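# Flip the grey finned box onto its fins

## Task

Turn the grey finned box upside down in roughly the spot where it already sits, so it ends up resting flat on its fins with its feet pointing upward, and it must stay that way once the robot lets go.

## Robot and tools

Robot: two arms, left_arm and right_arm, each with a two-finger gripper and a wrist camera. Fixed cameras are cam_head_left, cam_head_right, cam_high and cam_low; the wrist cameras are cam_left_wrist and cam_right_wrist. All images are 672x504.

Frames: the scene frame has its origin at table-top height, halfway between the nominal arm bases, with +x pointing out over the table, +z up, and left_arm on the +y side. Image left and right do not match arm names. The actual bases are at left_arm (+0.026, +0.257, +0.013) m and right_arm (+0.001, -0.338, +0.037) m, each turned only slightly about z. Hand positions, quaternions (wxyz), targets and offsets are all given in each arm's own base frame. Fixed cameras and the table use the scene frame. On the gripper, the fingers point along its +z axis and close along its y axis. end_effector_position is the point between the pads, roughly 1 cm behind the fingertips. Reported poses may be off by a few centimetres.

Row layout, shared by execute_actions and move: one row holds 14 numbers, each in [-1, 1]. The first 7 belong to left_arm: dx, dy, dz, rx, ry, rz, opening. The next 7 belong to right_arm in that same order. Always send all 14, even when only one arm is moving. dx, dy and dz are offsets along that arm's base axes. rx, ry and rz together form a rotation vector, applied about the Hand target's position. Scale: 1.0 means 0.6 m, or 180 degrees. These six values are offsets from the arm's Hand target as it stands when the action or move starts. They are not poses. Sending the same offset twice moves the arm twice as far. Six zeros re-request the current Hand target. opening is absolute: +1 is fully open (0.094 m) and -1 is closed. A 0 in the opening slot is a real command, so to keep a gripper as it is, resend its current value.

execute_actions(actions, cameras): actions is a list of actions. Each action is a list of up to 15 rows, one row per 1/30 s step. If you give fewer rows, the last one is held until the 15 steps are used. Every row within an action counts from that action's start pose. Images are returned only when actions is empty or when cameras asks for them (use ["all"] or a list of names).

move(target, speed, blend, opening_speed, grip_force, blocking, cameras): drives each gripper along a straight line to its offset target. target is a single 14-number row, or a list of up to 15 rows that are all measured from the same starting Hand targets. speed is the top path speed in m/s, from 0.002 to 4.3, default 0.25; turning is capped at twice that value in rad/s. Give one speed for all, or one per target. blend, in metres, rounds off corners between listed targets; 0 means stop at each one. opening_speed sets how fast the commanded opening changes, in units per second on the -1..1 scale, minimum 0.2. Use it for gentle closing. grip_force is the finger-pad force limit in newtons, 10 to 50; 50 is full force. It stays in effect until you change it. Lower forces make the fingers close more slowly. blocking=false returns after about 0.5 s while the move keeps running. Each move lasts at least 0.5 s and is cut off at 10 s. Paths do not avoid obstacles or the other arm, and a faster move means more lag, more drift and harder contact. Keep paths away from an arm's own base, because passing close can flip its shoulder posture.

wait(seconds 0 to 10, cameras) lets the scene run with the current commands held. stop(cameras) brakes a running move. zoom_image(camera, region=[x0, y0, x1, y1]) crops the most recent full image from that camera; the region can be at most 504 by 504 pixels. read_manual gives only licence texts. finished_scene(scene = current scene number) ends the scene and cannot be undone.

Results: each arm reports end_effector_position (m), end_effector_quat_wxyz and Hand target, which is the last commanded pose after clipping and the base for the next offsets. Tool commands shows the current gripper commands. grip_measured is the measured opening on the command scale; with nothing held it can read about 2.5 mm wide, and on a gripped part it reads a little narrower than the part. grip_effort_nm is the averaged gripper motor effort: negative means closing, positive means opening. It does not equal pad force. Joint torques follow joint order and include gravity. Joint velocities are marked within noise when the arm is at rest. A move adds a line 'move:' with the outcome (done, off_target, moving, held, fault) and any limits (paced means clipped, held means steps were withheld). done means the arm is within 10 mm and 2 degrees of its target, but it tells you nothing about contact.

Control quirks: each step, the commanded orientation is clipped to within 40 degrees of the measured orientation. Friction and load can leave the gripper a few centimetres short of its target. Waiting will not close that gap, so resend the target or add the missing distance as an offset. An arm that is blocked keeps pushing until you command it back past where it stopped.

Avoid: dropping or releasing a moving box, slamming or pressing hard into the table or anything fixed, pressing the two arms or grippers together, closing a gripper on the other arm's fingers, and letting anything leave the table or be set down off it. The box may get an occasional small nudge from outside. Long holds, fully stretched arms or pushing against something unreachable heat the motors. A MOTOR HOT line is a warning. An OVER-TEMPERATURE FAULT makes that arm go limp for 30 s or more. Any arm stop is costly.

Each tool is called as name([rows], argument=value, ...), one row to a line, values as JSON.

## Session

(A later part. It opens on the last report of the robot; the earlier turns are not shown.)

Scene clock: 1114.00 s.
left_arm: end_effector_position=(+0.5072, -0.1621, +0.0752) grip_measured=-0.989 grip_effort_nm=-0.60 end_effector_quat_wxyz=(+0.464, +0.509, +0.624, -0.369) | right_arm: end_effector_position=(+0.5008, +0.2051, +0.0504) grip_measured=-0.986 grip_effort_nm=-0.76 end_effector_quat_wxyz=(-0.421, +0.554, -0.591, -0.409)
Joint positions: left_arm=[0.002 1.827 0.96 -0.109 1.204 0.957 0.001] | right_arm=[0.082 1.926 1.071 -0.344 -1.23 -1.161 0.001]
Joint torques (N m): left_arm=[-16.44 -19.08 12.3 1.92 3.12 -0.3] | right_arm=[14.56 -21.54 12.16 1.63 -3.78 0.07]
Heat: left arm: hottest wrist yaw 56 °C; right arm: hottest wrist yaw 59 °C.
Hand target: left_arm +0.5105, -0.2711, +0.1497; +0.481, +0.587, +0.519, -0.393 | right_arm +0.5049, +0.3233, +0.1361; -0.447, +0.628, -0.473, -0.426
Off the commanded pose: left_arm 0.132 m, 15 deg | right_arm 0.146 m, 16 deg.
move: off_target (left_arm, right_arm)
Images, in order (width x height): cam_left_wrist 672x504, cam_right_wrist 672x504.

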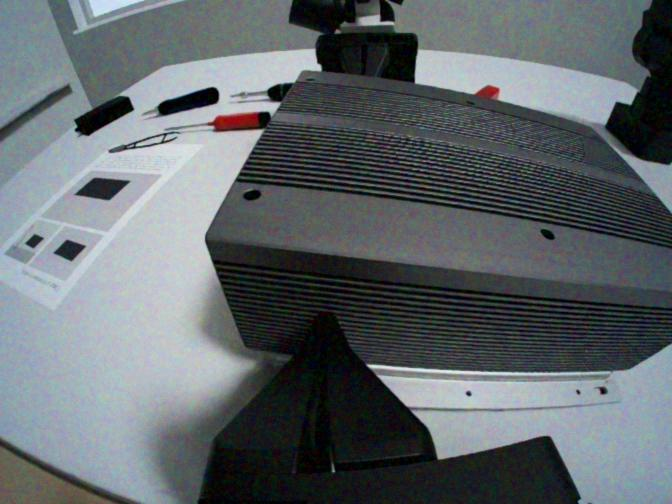

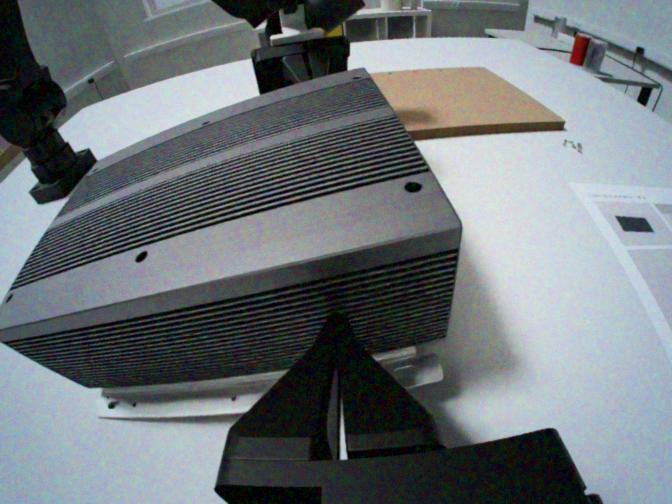

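move(target=[0.016,-0.0,0.083,-0.0052,-0.0314,0,-1,0.016,0.0,0.086,0.0082,-0.0308,0,-1], speed=0.05, cameras=["cam_left_wrist","cam_right_wrist","cam_high"])

Scene clock: 1143.97 s.
left_arm: end_effector_position=(+0.5169, -0.1608, +0.1137) grip_measured=-0.989 grip_effort_nm=-0.60 end_effector_quat_wxyz=(+0.486, +0.524, +0.609, -0.343) | right_arm: end_effector_position=(+0.5127, +0.2065, +0.1106) grip_measured=-0.986 grip_effort_nm=-0.76 end_effector_quat_wxyz=(-0.456, +0.574, -0.562, -0.383)
Joint positions: left_arm=[0.002 1.756 0.979 -0.126 1.191 0.962 0.001] | right_arm=[0.082 1.823 1.098 -0.37 -1.238 -1.168 0.001]
Joint torques (N m): left_arm=[-16.21 -18.9 14.17 1.96 3.7 -0.25] | right_arm=[14.68 -19.02 13.7 2.25 -3.35 0.12]
Heat: left arm: hottest wrist yaw 60 °C; right arm: hottest wrist yaw 64 °C.
Hand target: left_arm +0.5201, -0.2711, +0.1995; +0.511, +0.602, +0.491, -0.368 | right_arm +0.5145, +0.3233, +0.1879; -0.478, +0.642, -0.446, -0.401
Off the commanded pose: left_arm 0.140 m, 17 deg | right_arm 0.140 m, 16 deg.
move: off_target (left_arm, right_arm)
Images, in order (width x height): cam_high 672x504, cam_left_wrist 672x504, cam_right_wrist 672x504.

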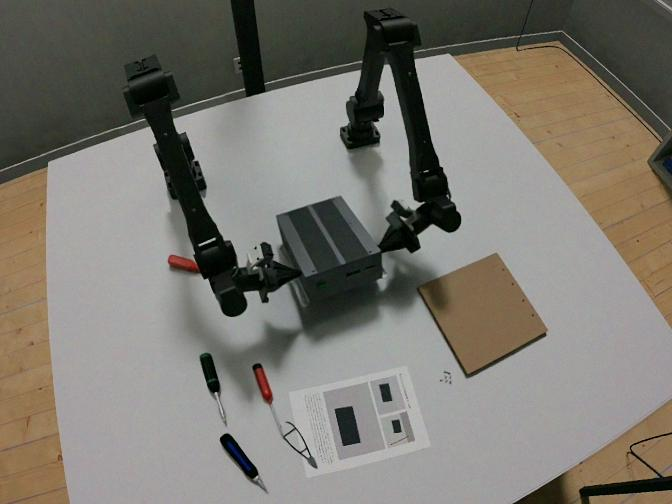

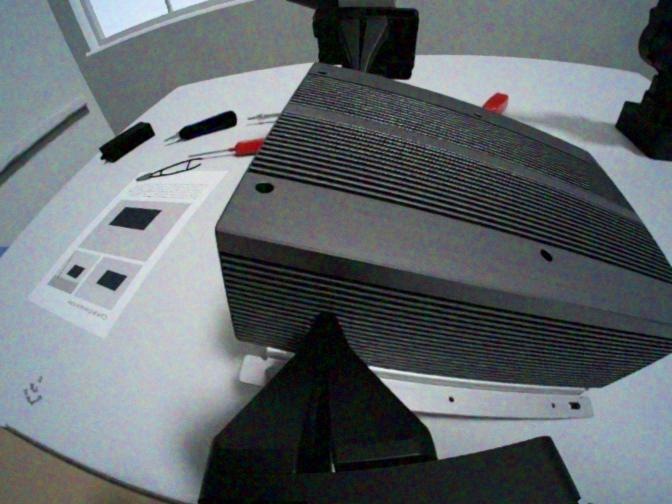

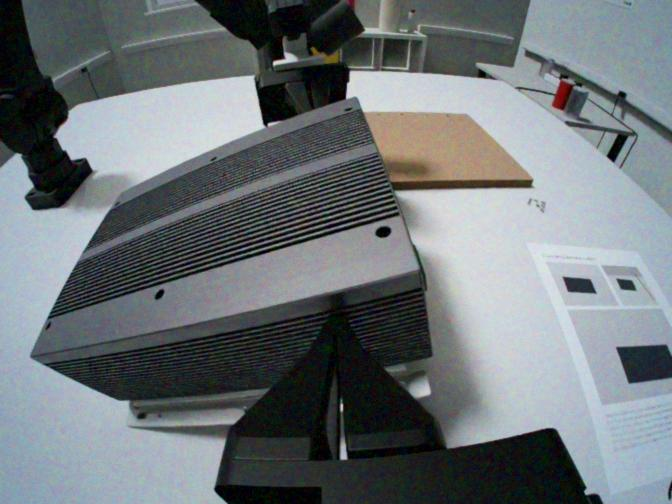

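move(target=[0.0,-0.025,0,0,0,-0.0095,-1,0.0,0.025,0,0,0,0.0095,-1], speed=0.1)

move(target=[-0.008,-0.0,-0.083,0.0052,0.0314,0,-1,-0.008,0.0,-0.10,-0.0082,0.0308,0,-1], speed=0.05)

move(target=[-0.008,-0.0,-0.083,0.0052,0.0314,0,-1,-0.008,0.0,-0.12,-0.0082,0.0308,0,-1], speed=0.05, cameras=["cam_left_wrist","cam_right_wrist"])

Scene clock: 1234.93 s.
left_arm: end_effector_position=(+0.5193, -0.1602, +0.1194) grip_measured=-0.989 grip_effort_nm=-0.60 end_effector_quat_wxyz=(+0.489, +0.524, +0.604, -0.348) | right_arm: end_effector_position=(+0.5169, +0.2070, +0.1165) grip_measured=-0.986 grip_effort_nm=-0.76 end_effector_quat_wxyz=(-0.459, +0.576, -0.558, -0.382)
Joint positions: left_arm=[0.005 1.755 0.992 -0.14 1.206 0.966 0.001] | right_arm=[0.082 1.822 1.114 -0.382 -1.241 -1.175 0.001]
Joint torques (N m): left_arm=[-18.37 -18.2 14.27 2.11 3.4 -0.19] | right_arm=[16.26 -18.26 14.24 1.8 -3.43 0.02]
Heat: left arm: hottest wrist yaw 85 °C; right arm: hottest wrist yaw 68 °C. Fold the left arm in close to its base, or ease its load, before you think long.
Hand target: left_arm +0.5202, -0.2861, +0.1995; +0.505, +0.609, +0.482, -0.376 | right_arm +0.5145, +0.3383, +0.1879; -0.472, +0.649, -0.436, -0.408
Off the commanded pose: left_arm 0.149 m, 17 deg | right_arm 0.149 m, 17 deg.
MOTOR HOT: joint 5 (wrist yaw) of the left arm reports 85 °C; the controller stops that arm at 100 °C. To cool a motor, set the load down, stop pushing, or move to a pose that needs little force.
move: off_target (left_arm, right_arm)

Scene clock: 1236.73 s.
left_arm: end_effector_position=(+0.5189, -0.1588, +0.0926) grip_measured=-0.989 grip_effort_nm=-0.60 end_effector_quat_wxyz=(+0.473, +0.519, +0.618, -0.353) | right_arm: end_effector_position=(+0.5247, +0.2083, +0.0891) grip_measured=-0.986 grip_effort_nm=-0.76 end_effector_quat_wxyz=(-0.448, +0.570, -0.563, -0.396)
Joint positions: left_arm=[0.006 1.804 0.992 -0.147 1.191 0.981 0.001] | right_arm=[0.082 1.897 1.142 -0.381 -1.252 -1.184 0.001]
Joint torques (N m): left_arm=[-18.49 -16.03 12.82 1.8 3.91 -0.3] | right_arm=[16.91 -16.03 11.32 2.07 -2.88 0.11]
Heat: left arm: hottest wrist yaw 85 °C; right arm: hottest wrist yaw 68 °C. Fold the left arm in close to its base, or ease its load, before you think long.
Hand target: left_arm +0.5152, -0.2862, +0.1498; +0.476, +0.594, +0.510, -0.401 | right_arm +0.5097, +0.3383, +0.1279; -0.442, +0.634, -0.464, -0.434
Off the commanded pose: left_arm 0.140 m, 16 deg | right_arm 0.137 m, 14 deg.
MOTOR HOT: still on. Joint 5 (wrist yaw) of the left arm reports 85 °C.
move: off_target (left_arm, right_arm)

Scene clock: 1238.83 s.
left_arm: end_effector_position=(+0.5110, -0.1592, +0.0503) grip_measured=-0.989 grip_effort_nm=-0.59 end_effector_quat_wxyz=(+0.440, +0.500, +0.641, -0.380) | right_arm: end_effector_position=(+0.5247, +0.2092, +0.0458) grip_measured=-0.986 grip_effort_nm=-0.76 end_effector_quat_wxyz=(-0.435, +0.558, -0.571, -0.416)
Joint positions: left_arm=[0.006 1.887 0.992 -0.171 1.193 0.984 0.001] | right_arm=[0.082 1.994 1.149 -0.339 -1.27 -1.178 0.001]
Joint torques (N m): left_arm=[-18.78 -15.97 11.52 2.51 3.99 -0.33] | right_arm=[16.67 -14.45 9.43 2.17 -2 0.04]
Heat: left arm: hottest wrist yaw 86 °C; right arm: hottest wrist yaw 68 °C. Fold the left arm in close to its base, or ease its load, before you think long.
Hand target: left_arm +0.5105, -0.2861, +0.1000; +0.445, +0.577, +0.536, -0.426 | right_arm +0.5048, +0.3383, +0.0559; -0.410, +0.618, -0.490, -0.458
Off the commanded pose: left_arm 0.136 m, 16 deg | right_arm 0.131 m, 13 deg.
MOTOR HOT: still on. Joint 5 (wrist yaw) of the left arm reports 86 °C.
move: off_target (left_arm, right_arm)
Images, in order (width x height): cam_left_wrist 672x504, cam_right_wrist 672x504.

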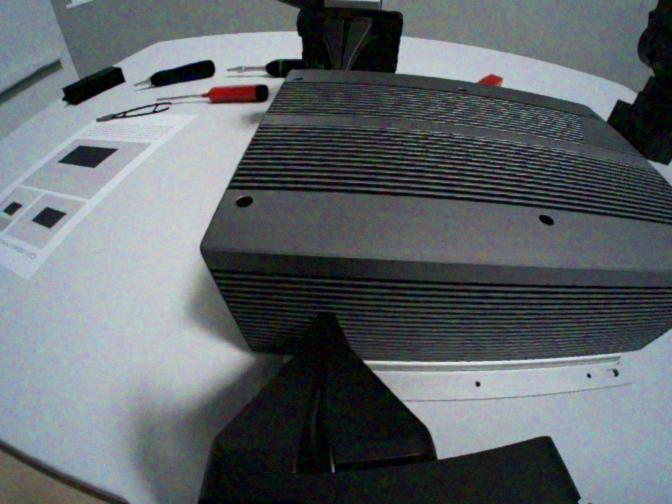

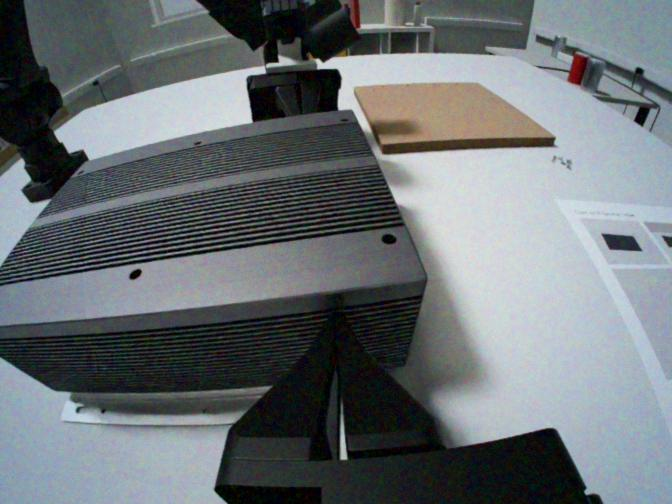

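move(target=[0.01,0.20,-0.07,0,0,0.06,-1,0.02,-0.20,-0.02,0,0,-0.06,-1], speed=0.1)

move(target=[0.0,0.08,0.0,0,0,0.0,-1,0.0,-0.08,-0.0,0,0,-0.0,-1], speed=0.15, cameras=["cam_left_wrist","cam_right_wrist","cam_head_left"])

Scene clock: 1250.00 s.
left_arm: end_effector_position=(+0.5135, -0.1546, +0.0541) grip_measured=-0.989 grip_effort_nm=-0.60 end_effector_quat_wxyz=(+0.478, +0.513, +0.603, -0.381) | right_arm: end_effector_position=(+0.5232, +0.2063, +0.0453) grip_measured=-0.986 grip_effort_nm=-0.76 end_effector_quat_wxyz=(-0.456, +0.567, -0.553, -0.407)
Joint positions: left_arm=[0.023 1.908 0.983 -0.07 1.265 1.006 0.001] | right_arm=[0.075 1.994 1.128 -0.279 -1.288 -1.198 0.001]
Joint torques (N m): left_arm=[-2.61 -13.74 6.86 2.07 1.06 -0.18] | right_arm=[0.62 -14.74 5.11 1.68 -1.12 0.07]
Heat: left arm: hottest wrist yaw 88 °C; right arm: hottest wrist yaw 62 °C. Fold the left arm in close to its base, or ease its load, before you think long.
Hand target: left_arm +0.5165, -0.1662, +0.0581; +0.484, +0.524, +0.587, -0.382 | right_arm +0.5170, +0.2182, +0.0439; -0.452, +0.569, -0.546, -0.417
Off the commanded pose: left_arm 0.012 m, 2 deg | right_arm 0.014 m, 2 deg.
MOTOR HOT: still on. Joint 5 (wrist yaw) of the left arm reports 88 °C.
move: off_target (left_arm, right_arm)

Scene clock: 1251.80 s.
left_arm: end_effector_position=(+0.5061, -0.1192, +0.0601) grip_measured=-0.989 grip_effort_nm=-0.59 end_effector_quat_wxyz=(+0.481, +0.520, +0.592, -0.384) | right_arm: end_effector_position=(+0.5039, +0.1728, +0.0415) grip_measured=-0.986 grip_effort_nm=-0.76 end_effector_quat_wxyz=(-0.445, +0.566, -0.551, -0.423)
Joint positions: left_arm=[0.099 1.908 1.037 -0.401 1.315 1.311 0.001] | right_arm=[0.009 2.008 1.158 -0.638 -1.321 -1.524 0.001]
Joint torques (N m): left_arm=[-0.62 -12.28 8.46 0.61 0.83 -0.11] | right_arm=[-1.67 -14.92 7.64 0.29 -0.86 -0.16]
Heat: left arm: hottest wrist yaw 85 °C; right arm: hottest wrist yaw 61 °C. Fold the left arm in close to its base, or ease its load, before you think long.
Hand target: left_arm +0.5166, -0.1180, +0.0581; +0.484, +0.524, +0.588, -0.382 | right_arm +0.5169, +0.1702, +0.0439; -0.452, +0.569, -0.546, -0.417
Off the commanded pose: left_arm 0.011 m, 1 deg | right_arm 0.014 m, 1 deg.
MOTOR HOT: still on. Joint 5 (wrist yaw) of the left arm reports 85 °C.
move: off_target (left_arm, right_arm)
Images, in order (width x height): cam_head_left 672x504, cam_left_wrist 672x504, cam_right_wrist 672x504.

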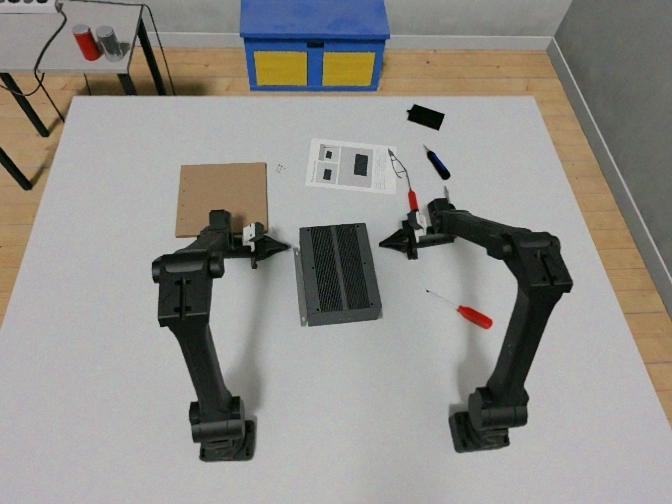

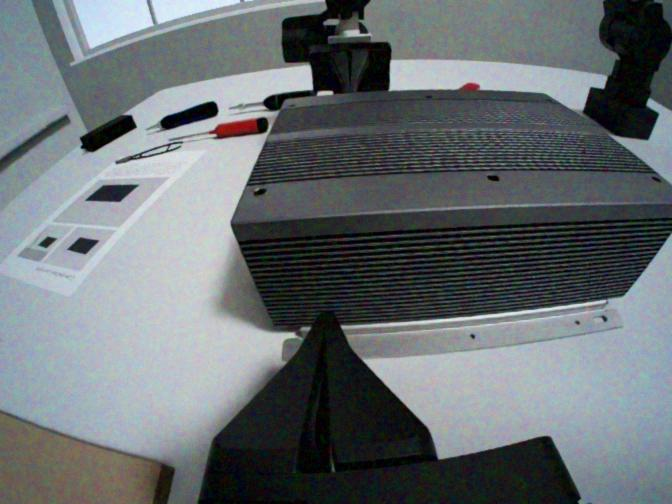

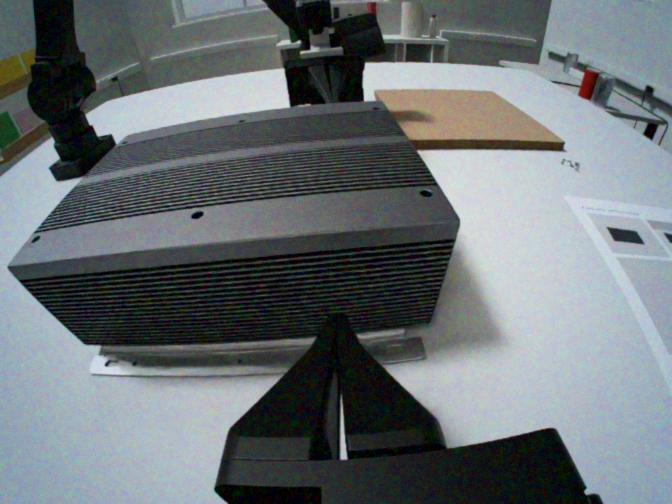

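move(target=[-0.1385,0.0,0.0257,0,0,0.0,-1,-0.1232,-0.0,-0.04,-0.0648,0.0223,-0.0336,-1], speed=0.15, cameras=["cam_left_wrist","cam_right_wrist","cam_head_left"])

Scene clock: 1441.33 s.
left_arm: end_effector_position=(+0.4337, -0.1223, +0.0674) grip_measured=-0.989 grip_effort_nm=-0.59 end_effector_quat_wxyz=(+0.477, +0.523, +0.590, -0.388) | right_arm: end_effector_position=(+0.4417, +0.1644, +0.0134) grip_measured=-0.986 grip_effort_nm=-0.76 end_effector_quat_wxyz=(+0.390, -0.561, +0.636, +0.359)
Joint positions: left_arm=[0.11 1.772 0.844 -0.429 1.32 1.393 0.001] | right_arm=[0.022 1.848 0.881 -0.354 -1.101 -1.272 0.001]
Joint torques (N m): left_arm=[0.09 -12.86 5.16 0.5 0.86 -0.07] | right_arm=[0.44 -13.98 4.63 1.2 -0.5 0.02]
Heat: left arm: hottest elbow 45 °C; right arm: hottest elbow 41 °C.
Hand target: left_arm +0.4333, -0.1181, +0.0734; +0.483, +0.524, +0.588, -0.382 | right_arm +0.4430, +0.1702, +0.0199; +0.394, -0.568, +0.630, +0.355
Off the commanded pose: left_arm 0.007 m, 1 deg | right_arm 0.009 m, 1 deg.
MOTOR HOT: cleared for the motors of the left arm.
move: done
Images, in order (width x height): cam_head_left 672x504, cam_left_wrist 672x504, cam_right_wrist 672x504.

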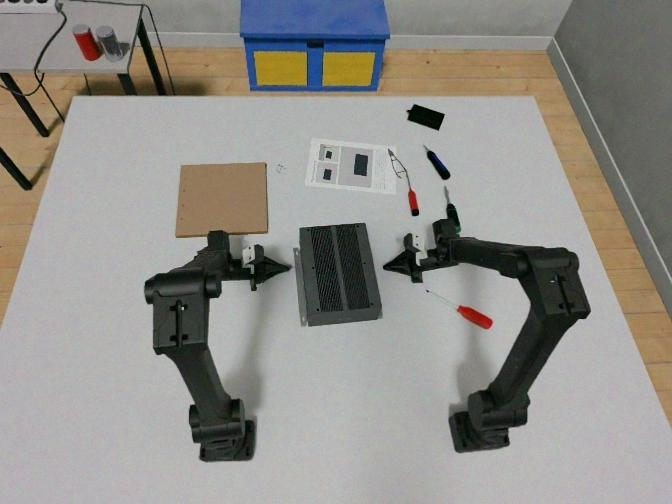

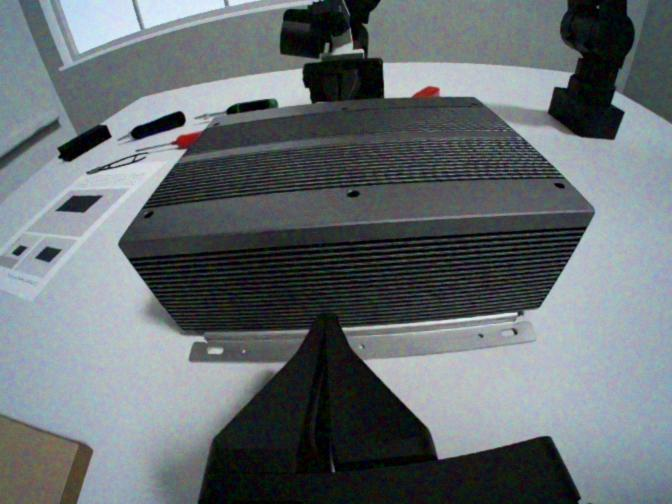

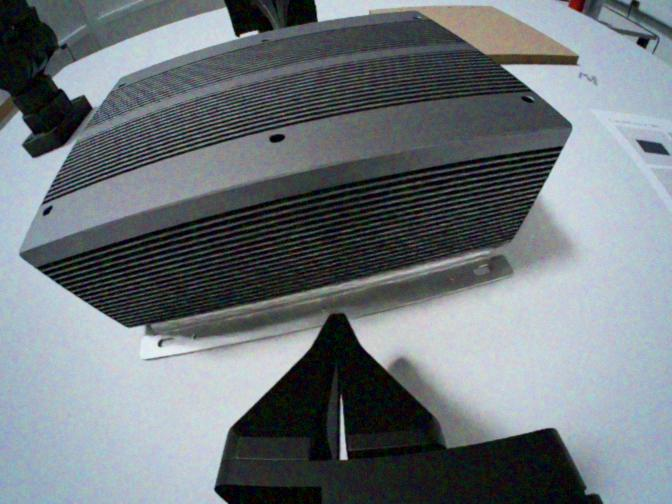

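move(target=[-0.042,0.0,0.01,0,0,0.0,-1,-0.045,-0.0,-0.048,0,0,0,-1], speed=0.1, cameras=["cam_left_wrist","cam_right_wrist"])

Scene clock: 1452.90 s.
left_arm: end_effector_position=(+0.4089, -0.1221, +0.0741) grip_measured=-0.989 grip_effort_nm=-0.60 end_effector_quat_wxyz=(+0.478, +0.523, +0.590, -0.388) | right_arm: end_effector_position=(+0.4182, +0.1643, -0.0041) grip_measured=-0.986 grip_effort_nm=-0.76 end_effector_quat_wxyz=(+0.398, -0.566, +0.631, +0.351)
Joint positions: left_arm=[0.117 1.713 0.781 -0.455 1.321 1.424 0.001] | right_arm=[0.023 1.852 0.794 -0.233 -1.1 -1.266 0.001]
Joint torques (N m): left_arm=[0.09 -11.87 5.09 0.51 0.87 -0.06] | right_arm=[0.32 -10.99 4.05 1.4 -0.57 0.05]
Heat: left arm: hottest elbow 44 °C; right arm: hottest elbow 41 °C.
Hand target: left_arm +0.4082, -0.1181, +0.0794; +0.483, +0.524, +0.588, -0.382 | right_arm +0.4159, +0.1702, -0.0089; +0.394, -0.568, +0.630, +0.355
Off the commanded pose: left_arm 0.007 m, 1 deg | right_arm 0.008 m, 1 deg.
move: done
Images, in order (width x height): cam_left_wrist 672x504, cam_right_wrist 672x504.

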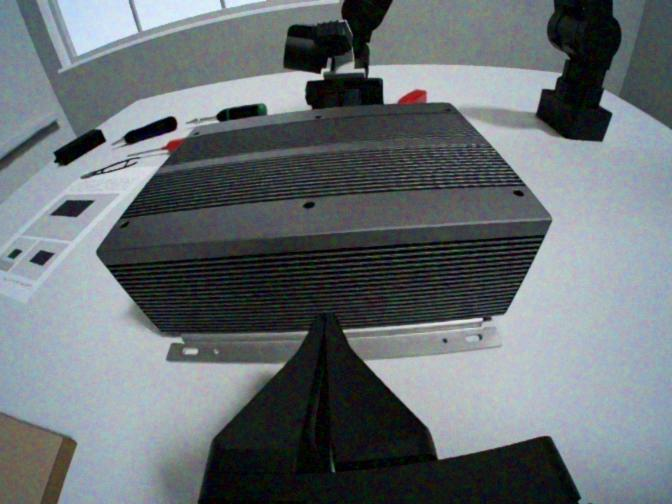

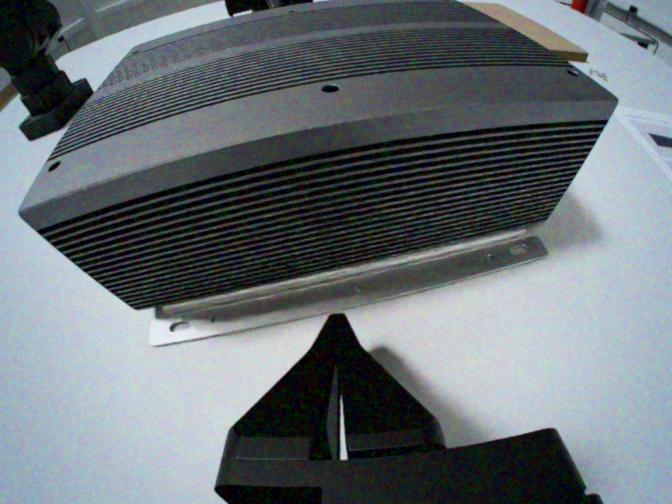

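move(target=[0,0.0,0,0,0,0.0,-1,0,0.04,-0.022,0,0,0,-1], speed=0.1, cameras=["cam_right_wrist"])

Scene clock: 1462.10 s.
left_arm: end_effector_position=(+0.4089, -0.1221, +0.0741) grip_measured=-0.989 grip_effort_nm=-0.60 end_effector_quat_wxyz=(+0.478, +0.523, +0.589, -0.387) | right_arm: end_effector_position=(+0.4185, +0.1894, -0.0174) grip_measured=-0.986 grip_effort_nm=-0.76 end_effector_quat_wxyz=(+0.398, -0.567, +0.630, +0.352)
Joint positions: left_arm=[0.117 1.713 0.781 -0.455 1.321 1.427 0.001] | right_arm=[0.085 1.888 0.778 -0.073 -1.08 -1.146 0.001]
Joint torques (N m): left_arm=[0.09 -11.75 5.11 0.38 0.87 -0.07] | right_arm=[0.97 -11.22 3.82 1.52 -0.5 0.11]
Heat: left arm: hottest elbow 43 °C; right arm: hottest elbow 40 °C.
Hand target: left_arm +0.4082, -0.1181, +0.0794; +0.483, +0.524, +0.588, -0.382 | right_arm +0.4159, +0.1942, -0.0223; +0.393, -0.567, +0.630, +0.355
Off the commanded pose: left_arm 0.007 m, 1 deg | right_arm 0.007 m, 1 deg.
move: done
Images, in order (width x height): cam_right_wrist 672x504.

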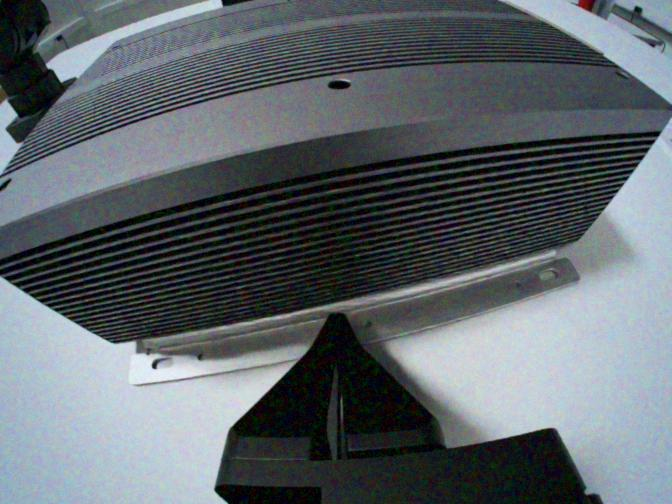

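move(target=[0,-0.063,0.008,0,0,0.0,-1,0,0.027,0.0,0,0,0,-1], speed=0.06, cameras=["cam_left_wrist","cam_right_wrist"])

Scene clock: 1469.77 s.
left_arm: end_effector_position=(+0.4089, -0.1527, +0.0786) grip_measured=-0.989 grip_effort_nm=-0.59 end_effector_quat_wxyz=(+0.480, +0.521, +0.591, -0.386) | right_arm: end_effector_position=(+0.4195, +0.2006, -0.0188) grip_measured=-0.986 grip_effort_nm=-0.76 end_effector_quat_wxyz=(+0.397, -0.563, +0.635, +0.350)
Joint positions: left_arm=[0.037 1.674 0.707 -0.109 1.293 1.106 0.001] | right_arm=[0.114 1.89 0.767 0.001 -1.061 -1.069 0.001]
Joint torques (N m): left_arm=[-1.44 -11.46 5.14 1.74 0.56 -0.31] | right_arm=[1.14 -10.99 3.81 1.63 -0.71 0.08]
Heat: left arm: hottest elbow 43 °C; right arm: hottest elbow 39 °C.
Hand target: left_arm +0.4082, -0.1558, +0.0842; +0.484, +0.524, +0.588, -0.382 | right_arm +0.4158, +0.2104, -0.0222; +0.393, -0.568, +0.630, +0.355
Off the commanded pose: left_arm 0.006 m, 1 deg | right_arm 0.011 m, 1 deg.
move: off_target (right_arm)
Images, in order (width x height): cam_left_wrist 672x504, cam_right_wrist 672x504.

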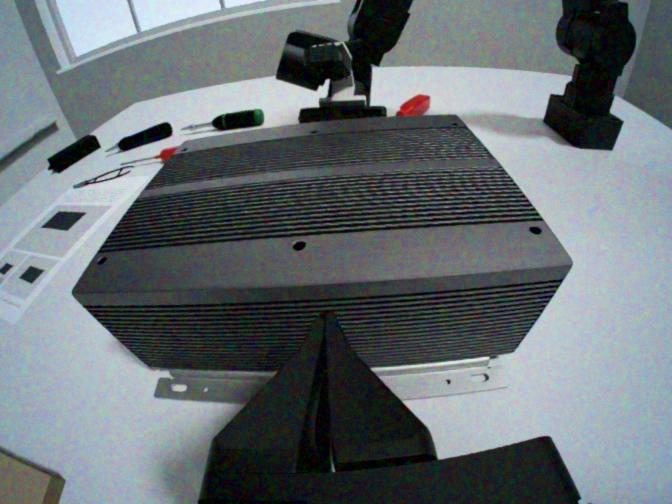

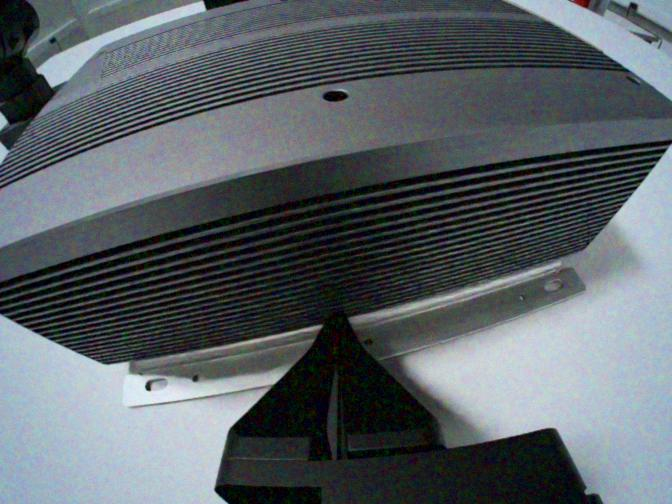

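move(target=[0,-0.022,-0.006,0,0,0.0,-1,0,0.01,0.0,0,0,0,-1], speed=0.05)

move(target=[0,-0.01,-0.0,0,0,0.0,-1,0,0.01,0.0,0,0,0,-1], speed=0.05, cameras=["cam_left_wrist","cam_right_wrist"])

Scene clock: 1477.13 s.
left_arm: end_effector_position=(+0.4094, -0.1651, +0.0778) grip_measured=-0.989 grip_effort_nm=-0.60 end_effector_quat_wxyz=(+0.482, +0.522, +0.590, -0.383) | right_arm: end_effector_position=(+0.4213, +0.2009, -0.0189) grip_measured=-0.986 grip_effort_nm=-0.76 end_effector_quat_wxyz=(+0.399, -0.558, +0.639, +0.348)
Joint positions: left_arm=[0.004 1.674 0.685 0.018 1.273 1.004 0.001] | right_arm=[0.116 1.89 0.764 0.025 -1.054 -1.044 0.001]
Joint torques (N m): left_arm=[-1.67 -10.58 5.16 1.95 0.53 -0.34] | right_arm=[1.73 -11.05 4 1.73 -0.68 0.04]
Heat: left arm: hottest elbow 42 °C; right arm: hottest elbow 39 °C.
Hand target: left_arm +0.4082, -0.1691, +0.0806; +0.483, +0.524, +0.588, -0.382 | right_arm +0.4159, +0.2164, -0.0222; +0.393, -0.568, +0.630, +0.355
Off the commanded pose: left_arm 0.005 m, 0 deg | right_arm 0.017 m, 2 deg.
move: off_target (right_arm)

Scene clock: 1478.23 s.
left_arm: end_effector_position=(+0.4112, -0.1650, +0.0775) grip_measured=-0.989 grip_effort_nm=-0.60 end_effector_quat_wxyz=(+0.485, +0.518, +0.594, -0.379) | right_arm: end_effector_position=(+0.4231, +0.2012, -0.0189) grip_measured=-0.986 grip_effort_nm=-0.76 end_effector_quat_wxyz=(+0.400, -0.554, +0.643, +0.345)
Joint positions: left_arm=[0.003 1.674 0.675 0.067 1.264 0.961 0.001] | right_arm=[0.117 1.89 0.76 0.048 -1.047 -1.02 0.001]
Joint torques (N m): left_arm=[-2.96 -10.46 5.2 2.04 0.52 -0.33] | right_arm=[3.08 -11.34 4.07 1.92 -0.6 0.01]
Heat: left arm: hottest elbow 42 °C; right arm: hottest elbow 39 °C.
Hand target: left_arm +0.4083, -0.1751, +0.0806; +0.484, +0.524, +0.588, -0.382 | right_arm +0.4159, +0.2224, -0.0222; +0.394, -0.568, +0.630, +0.355
Off the commanded pose: left_arm 0.011 m, 1 deg | right_arm 0.023 m, 2 deg.
move: off_target (left_arm, right_arm)
Images, in order (width x height): cam_left_wrist 672x504, cam_right_wrist 672x504.

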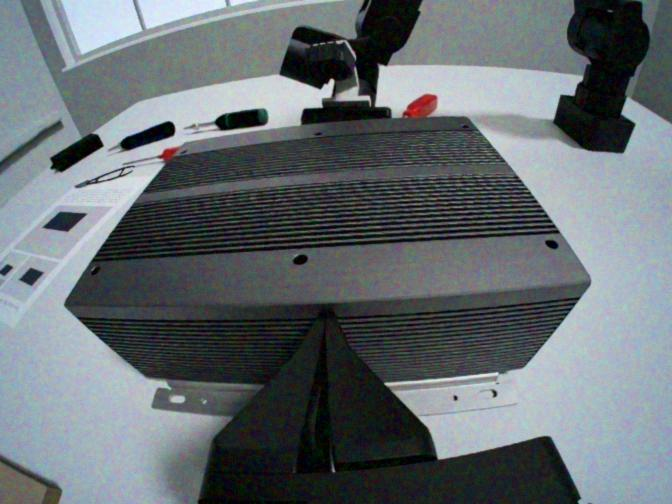

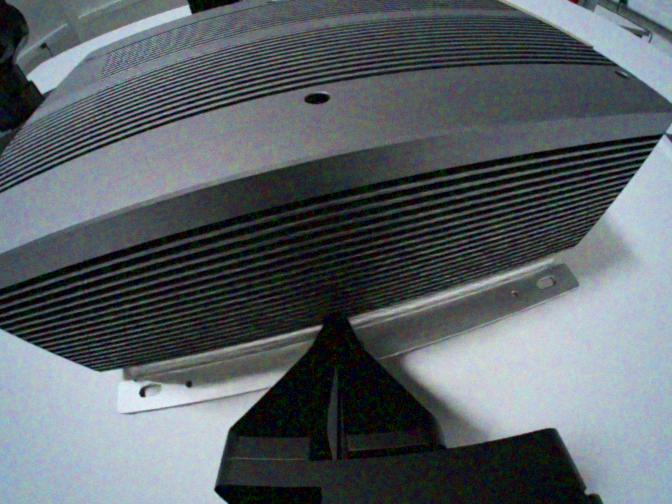

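move([
  [0,0.03,-0.012,0,0,0.0,-1,0,0.0,0.0,0,0,0,-1],
  [-0.008,-0.008,-0.012,0,0,0.0,-1,-0.01,0.0,0.0,0,0,0,-1],
], speed=0.06, cameras=["cam_left_wrist"])

Scene clock: 1509.03 s.
left_arm: end_effector_position=(+0.4086, -0.1655, +0.0750) grip_measured=-0.989 grip_effort_nm=-0.60 end_effector_quat_wxyz=(+0.490, +0.517, +0.594, -0.374) | right_arm: end_effector_position=(+0.4228, +0.2011, -0.0192) grip_measured=-0.986 grip_effort_nm=-0.76 end_effector_quat_wxyz=(+0.404, -0.555, +0.641, +0.342)
Joint positions: left_arm=[0.001 1.674 0.653 0.129 1.256 0.931 0.001] | right_arm=[0.117 1.89 0.753 0.07 -1.046 -1.015 0.001]
Joint torques (N m): left_arm=[-3.72 -9.47 5.11 2.02 0.53 -0.33] | right_arm=[3.08 -11.22 3.23 1.54 -0.73 0.05]
Heat: left arm: hottest elbow 41 °C; right arm: hottest elbow 38 °C.
Hand target: left_arm +0.4035, -0.1799, +0.0735; +0.484, +0.524, +0.588, -0.382 | right_arm +0.4101, +0.2223, -0.0221; +0.394, -0.568, +0.630, +0.355
Off the commanded pose: left_arm 0.015 m, 2 deg | right_arm 0.025 m, 3 deg.
move: off_target (left_arm, right_arm)
Images, in order (width x height): cam_left_wrist 672x504.

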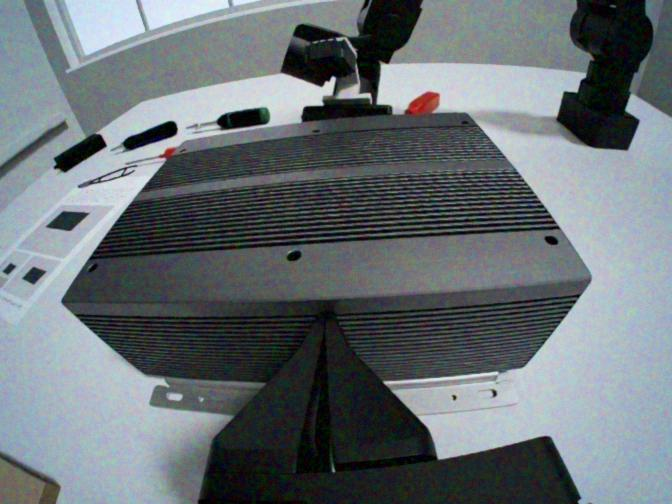

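move(target=[-0.018,-0.0405,0.0,0,0,-0.0191,-1,-0.0222,0.041,0,0,0,0.0191,-1], speed=0.06, cameras=["cam_left_wrist","cam_right_wrist"])

Scene clock: 1513.83 s.
left_arm: end_effector_position=(+0.4081, -0.1665, +0.0749) grip_measured=-0.989 grip_effort_nm=-0.60 end_effector_quat_wxyz=(+0.489, +0.518, +0.594, -0.374) | right_arm: end_effector_position=(+0.4224, +0.2019, -0.0191) grip_measured=-0.986 grip_effort_nm=-0.76 end_effector_quat_wxyz=(+0.403, -0.557, +0.642, +0.340)
Joint positions: left_arm=[-0.001 1.674 0.653 0.129 1.255 0.93 0.001] | right_arm=[0.121 1.887 0.751 0.07 -1.039 -1.015 0.001]
Joint torques (N m): left_arm=[-8.29 -9.64 5.04 1.69 0.68 -0.24] | right_arm=[7.36 -11.81 3.43 1.09 -1.11 -0.07]
Heat: left arm: hottest elbow 41 °C; right arm: hottest elbow 37 °C.
Hand target: left_arm +0.3926, -0.2042, +0.0734; +0.472, +0.542, +0.572, -0.396 | right_arm +0.3967, +0.2470, -0.0221; +0.383, -0.586, +0.613, +0.366
Off the commanded pose: left_arm 0.041 m, 5 deg | right_arm 0.052 m, 6 deg.
move: off_target (left_arm, right_arm)
Images, in order (width x height): cam_left_wrist 672x504, cam_right_wrist 672x504.

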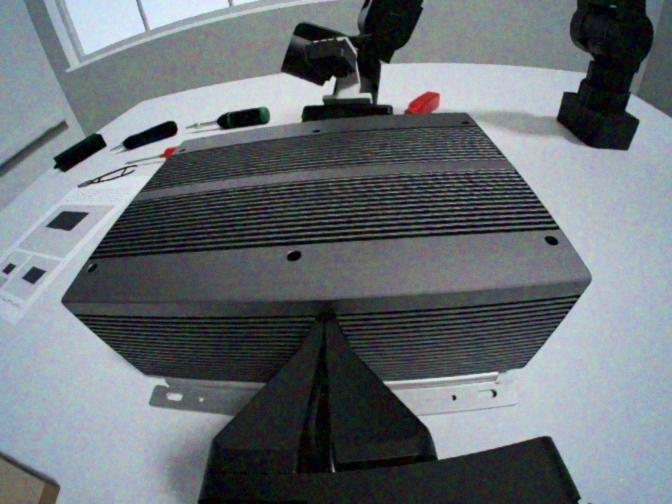

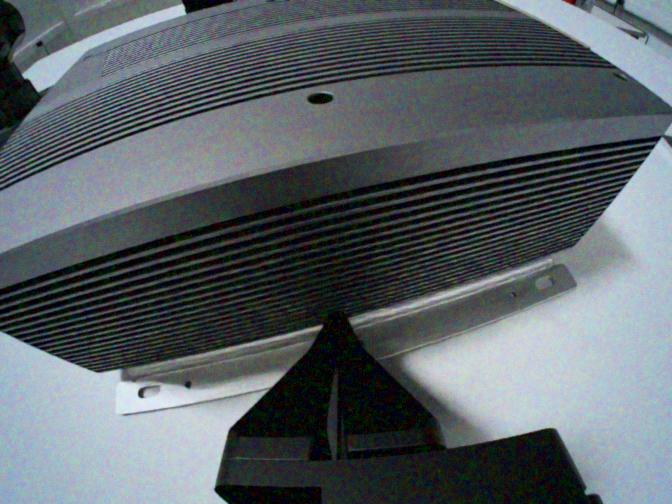

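move(target=[-0.0272,-0.0523,0.05,-0.003,-0.019,-0.0255,-1,-0.0329,0.0529,0,0,0,0.0255,-1], speed=0.06, cameras=["cam_left_wrist","cam_right_wrist"])

Scene clock: 1523.00 s.
left_arm: end_effector_position=(+0.3958, -0.1707, +0.0764) grip_measured=-0.989 grip_effort_nm=-0.59 end_effector_quat_wxyz=(+0.480, +0.520, +0.601, -0.371) | right_arm: end_effector_position=(+0.4204, +0.2018, -0.0190) grip_measured=-0.986 grip_effort_nm=-0.76 end_effector_quat_wxyz=(+0.401, -0.564, +0.641, +0.331)
Joint positions: left_arm=[-0.016 1.634 0.625 0.101 1.229 0.934 0.001] | right_arm=[0.125 1.876 0.748 0.052 -1.022 -1.037 0.001]
Joint torques (N m): left_arm=[-12.98 -12.45 6.67 1.68 2.22 -0.11] | right_arm=[12.28 -11.05 3.3 0.7 -2.12 -0.11]
Heat: left arm: hottest elbow 40 °C; right arm: hottest elbow 37 °C.
Hand target: left_arm +0.3763, -0.2355, +0.1034; +0.475, +0.573, +0.533, -0.401 | right_arm +0.3768, +0.2787, -0.0222; +0.368, -0.610, +0.589, +0.382
Off the commanded pose: left_arm 0.073 m, 11 deg | right_arm 0.088 m, 11 deg.
move: off_target (left_arm, right_arm)
Images, in order (width x height): cam_left_wrist 672x504, cam_right_wrist 672x504.

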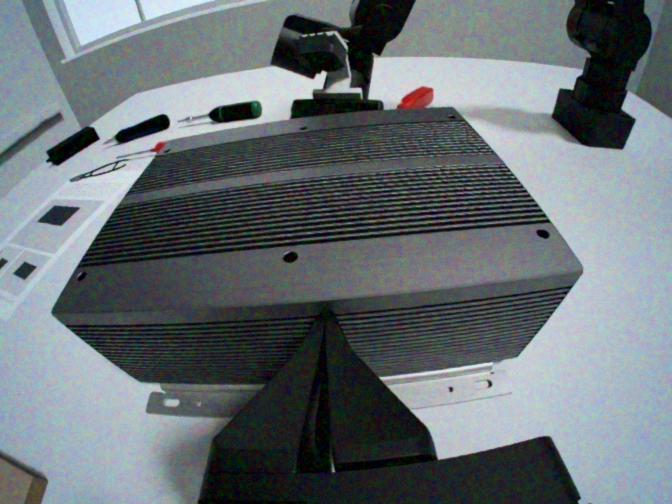

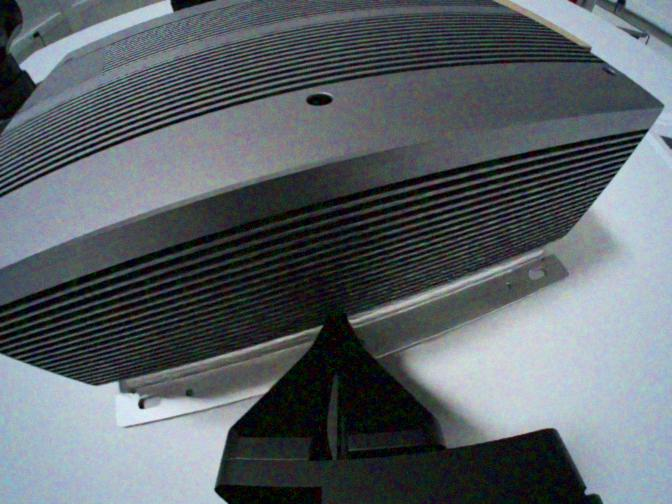

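move(target=[0.035,-0.0,0.05,-0.003,-0.019,0,-1,0.015,0.0,0,0,0,0.0,-1], speed=0.06, cameras=["cam_left_wrist","cam_right_wrist"])

Scene clock: 1536.73 s.
left_arm: end_effector_position=(+0.3810, -0.2365, +0.1231) grip_measured=-0.989 grip_effort_nm=-0.59 end_effector_quat_wxyz=(+0.481, +0.582, +0.521, -0.397) | right_arm: end_effector_position=(+0.3792, +0.2670, -0.0222) grip_measured=-0.986 grip_effort_nm=-0.76 end_effector_quat_wxyz=(-0.364, +0.603, -0.598, -0.382)
Joint positions: left_arm=[-0.176 1.561 0.681 0.065 1.262 0.941 0.001] | right_arm=[0.283 1.893 0.754 0.039 -1.05 -1.021 0.001]
Joint torques (N m): left_arm=[0.03 -9.11 8.85 2.11 0.45 -0.35] | right_arm=[0.91 -10.64 5.72 1.66 -0.61 0.05]
Heat: left arm: hottest elbow 40 °C; right arm: hottest wrist yaw 38 °C.
Hand target: left_arm +0.3973, -0.2356, +0.1335; +0.493, +0.583, +0.517, -0.386 | right_arm +0.3859, +0.2788, -0.0221; -0.368, +0.610, -0.589, -0.382
Off the commanded pose: left_arm 0.019 m, 2 deg | right_arm 0.013 m, 1 deg.
move: off_target (left_arm, right_arm)
Images, in order (width x height): cam_left_wrist 672x504, cam_right_wrist 672x504.

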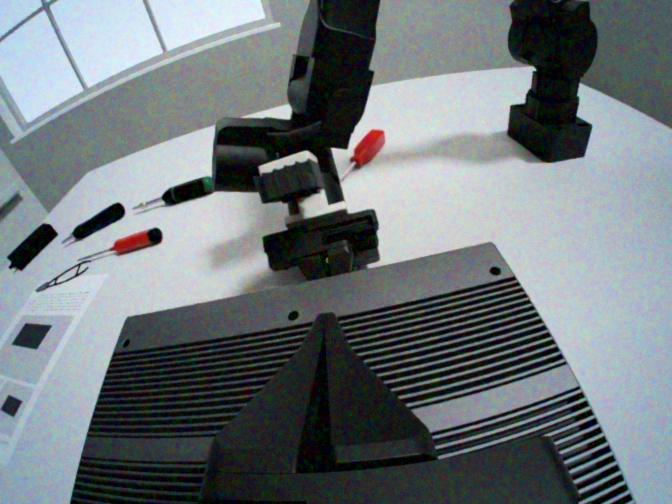

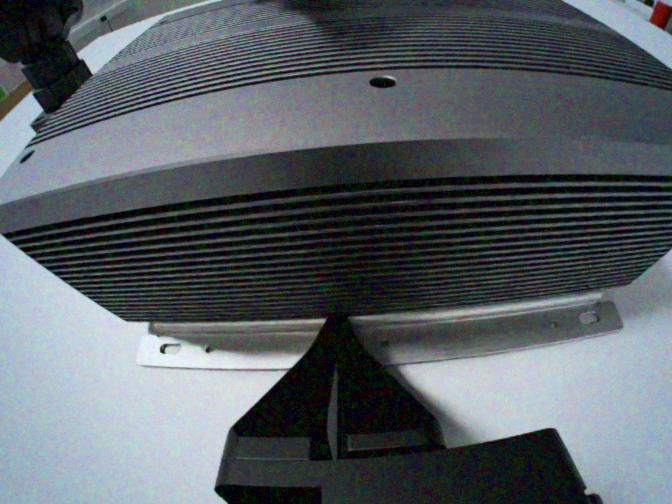

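move([
  [0,0.03,0.06,0,0,0,-1,0,-0.1,0.02,0,0,0,-1],
  [0.1,0.27,0.06,0,0,0,-1,0.1,-0.2,0.08,0,0,0,-1],
], speed=0.15, blend=[0.01,0], cameras=["all"])

Scene clock: 1661.00 s.
left_arm: end_effector_position=(+0.4460, -0.0758, +0.1705) grip_measured=-0.989 grip_effort_nm=-0.60 end_effector_quat_wxyz=(+0.496, +0.567, +0.546, -0.367) | right_arm: end_effector_position=(+0.4311, +0.1630, +0.0224) grip_measured=-0.986 grip_effort_nm=-0.76 end_effector_quat_wxyz=(-0.359, +0.609, -0.591, -0.388)
Joint positions: left_arm=[0.214 1.711 1.116 -1.308 1.315 2.08 0.001] | right_arm=[0.017 1.887 0.999 -0.757 -1.113 -1.629 0.001]
Joint torques (N m): left_arm=[-0.97 -9.99 9.5 -0.34 0.59 -0.1] | right_arm=[-1.73 -12.51 7.12 0.13 -0.9 -0.12]
Heat: left arm: hottest elbow 44 °C; right arm: hottest elbow 38 °C.
Hand target: left_arm +0.4572, -0.0736, +0.1694; +0.493, +0.583, +0.517, -0.387 | right_arm +0.4459, +0.1587, +0.0258; -0.368, +0.610, -0.589, -0.382
Off the commanded pose: left_arm 0.012 m, 4 deg | right_arm 0.016 m, 1 deg.
joint sent to its limit (left arm) — joint 6 (wrist roll), upper limit. The joint targets are off in orientation, not in position.
move: off_target (left_arm, right_arm)

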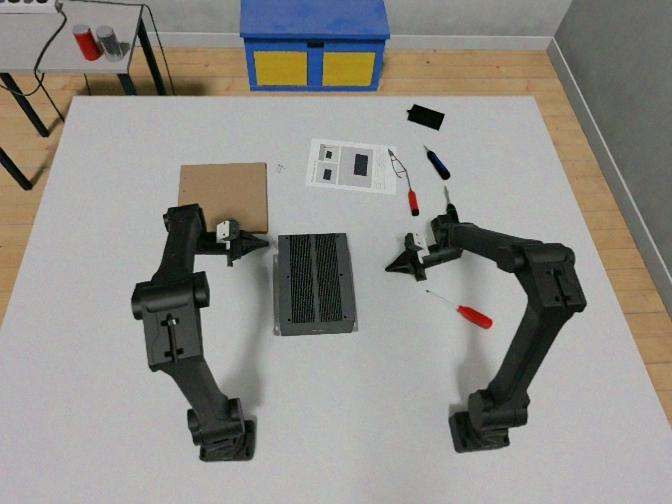

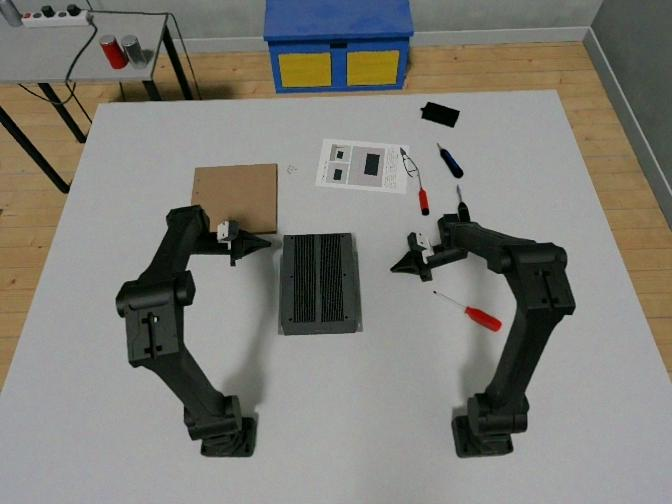

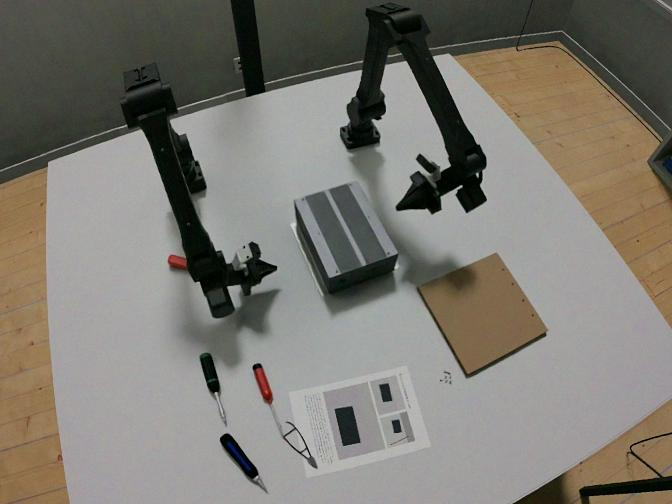

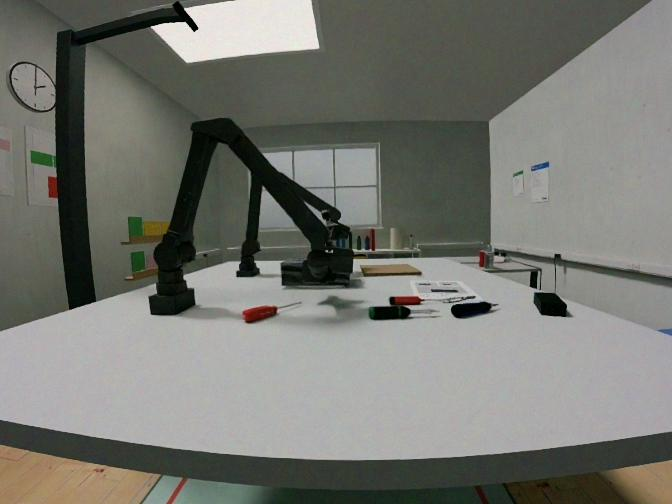

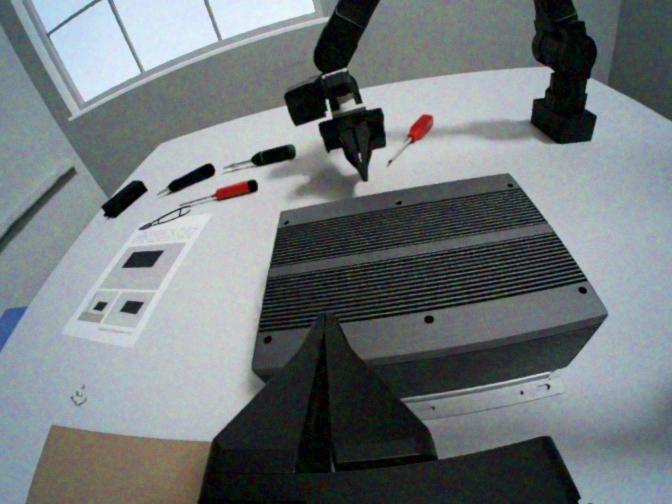

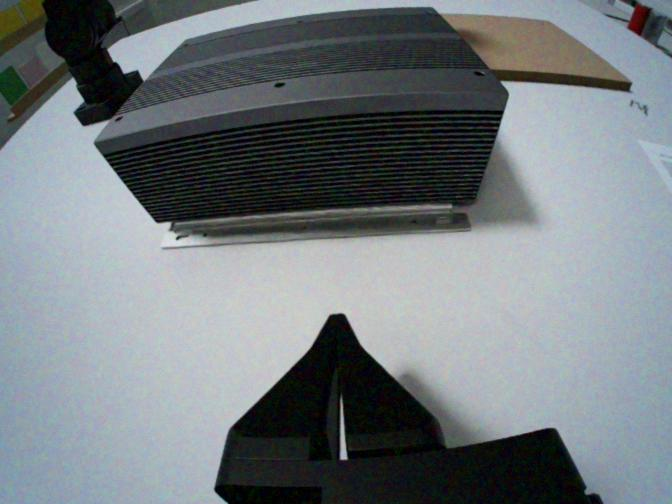

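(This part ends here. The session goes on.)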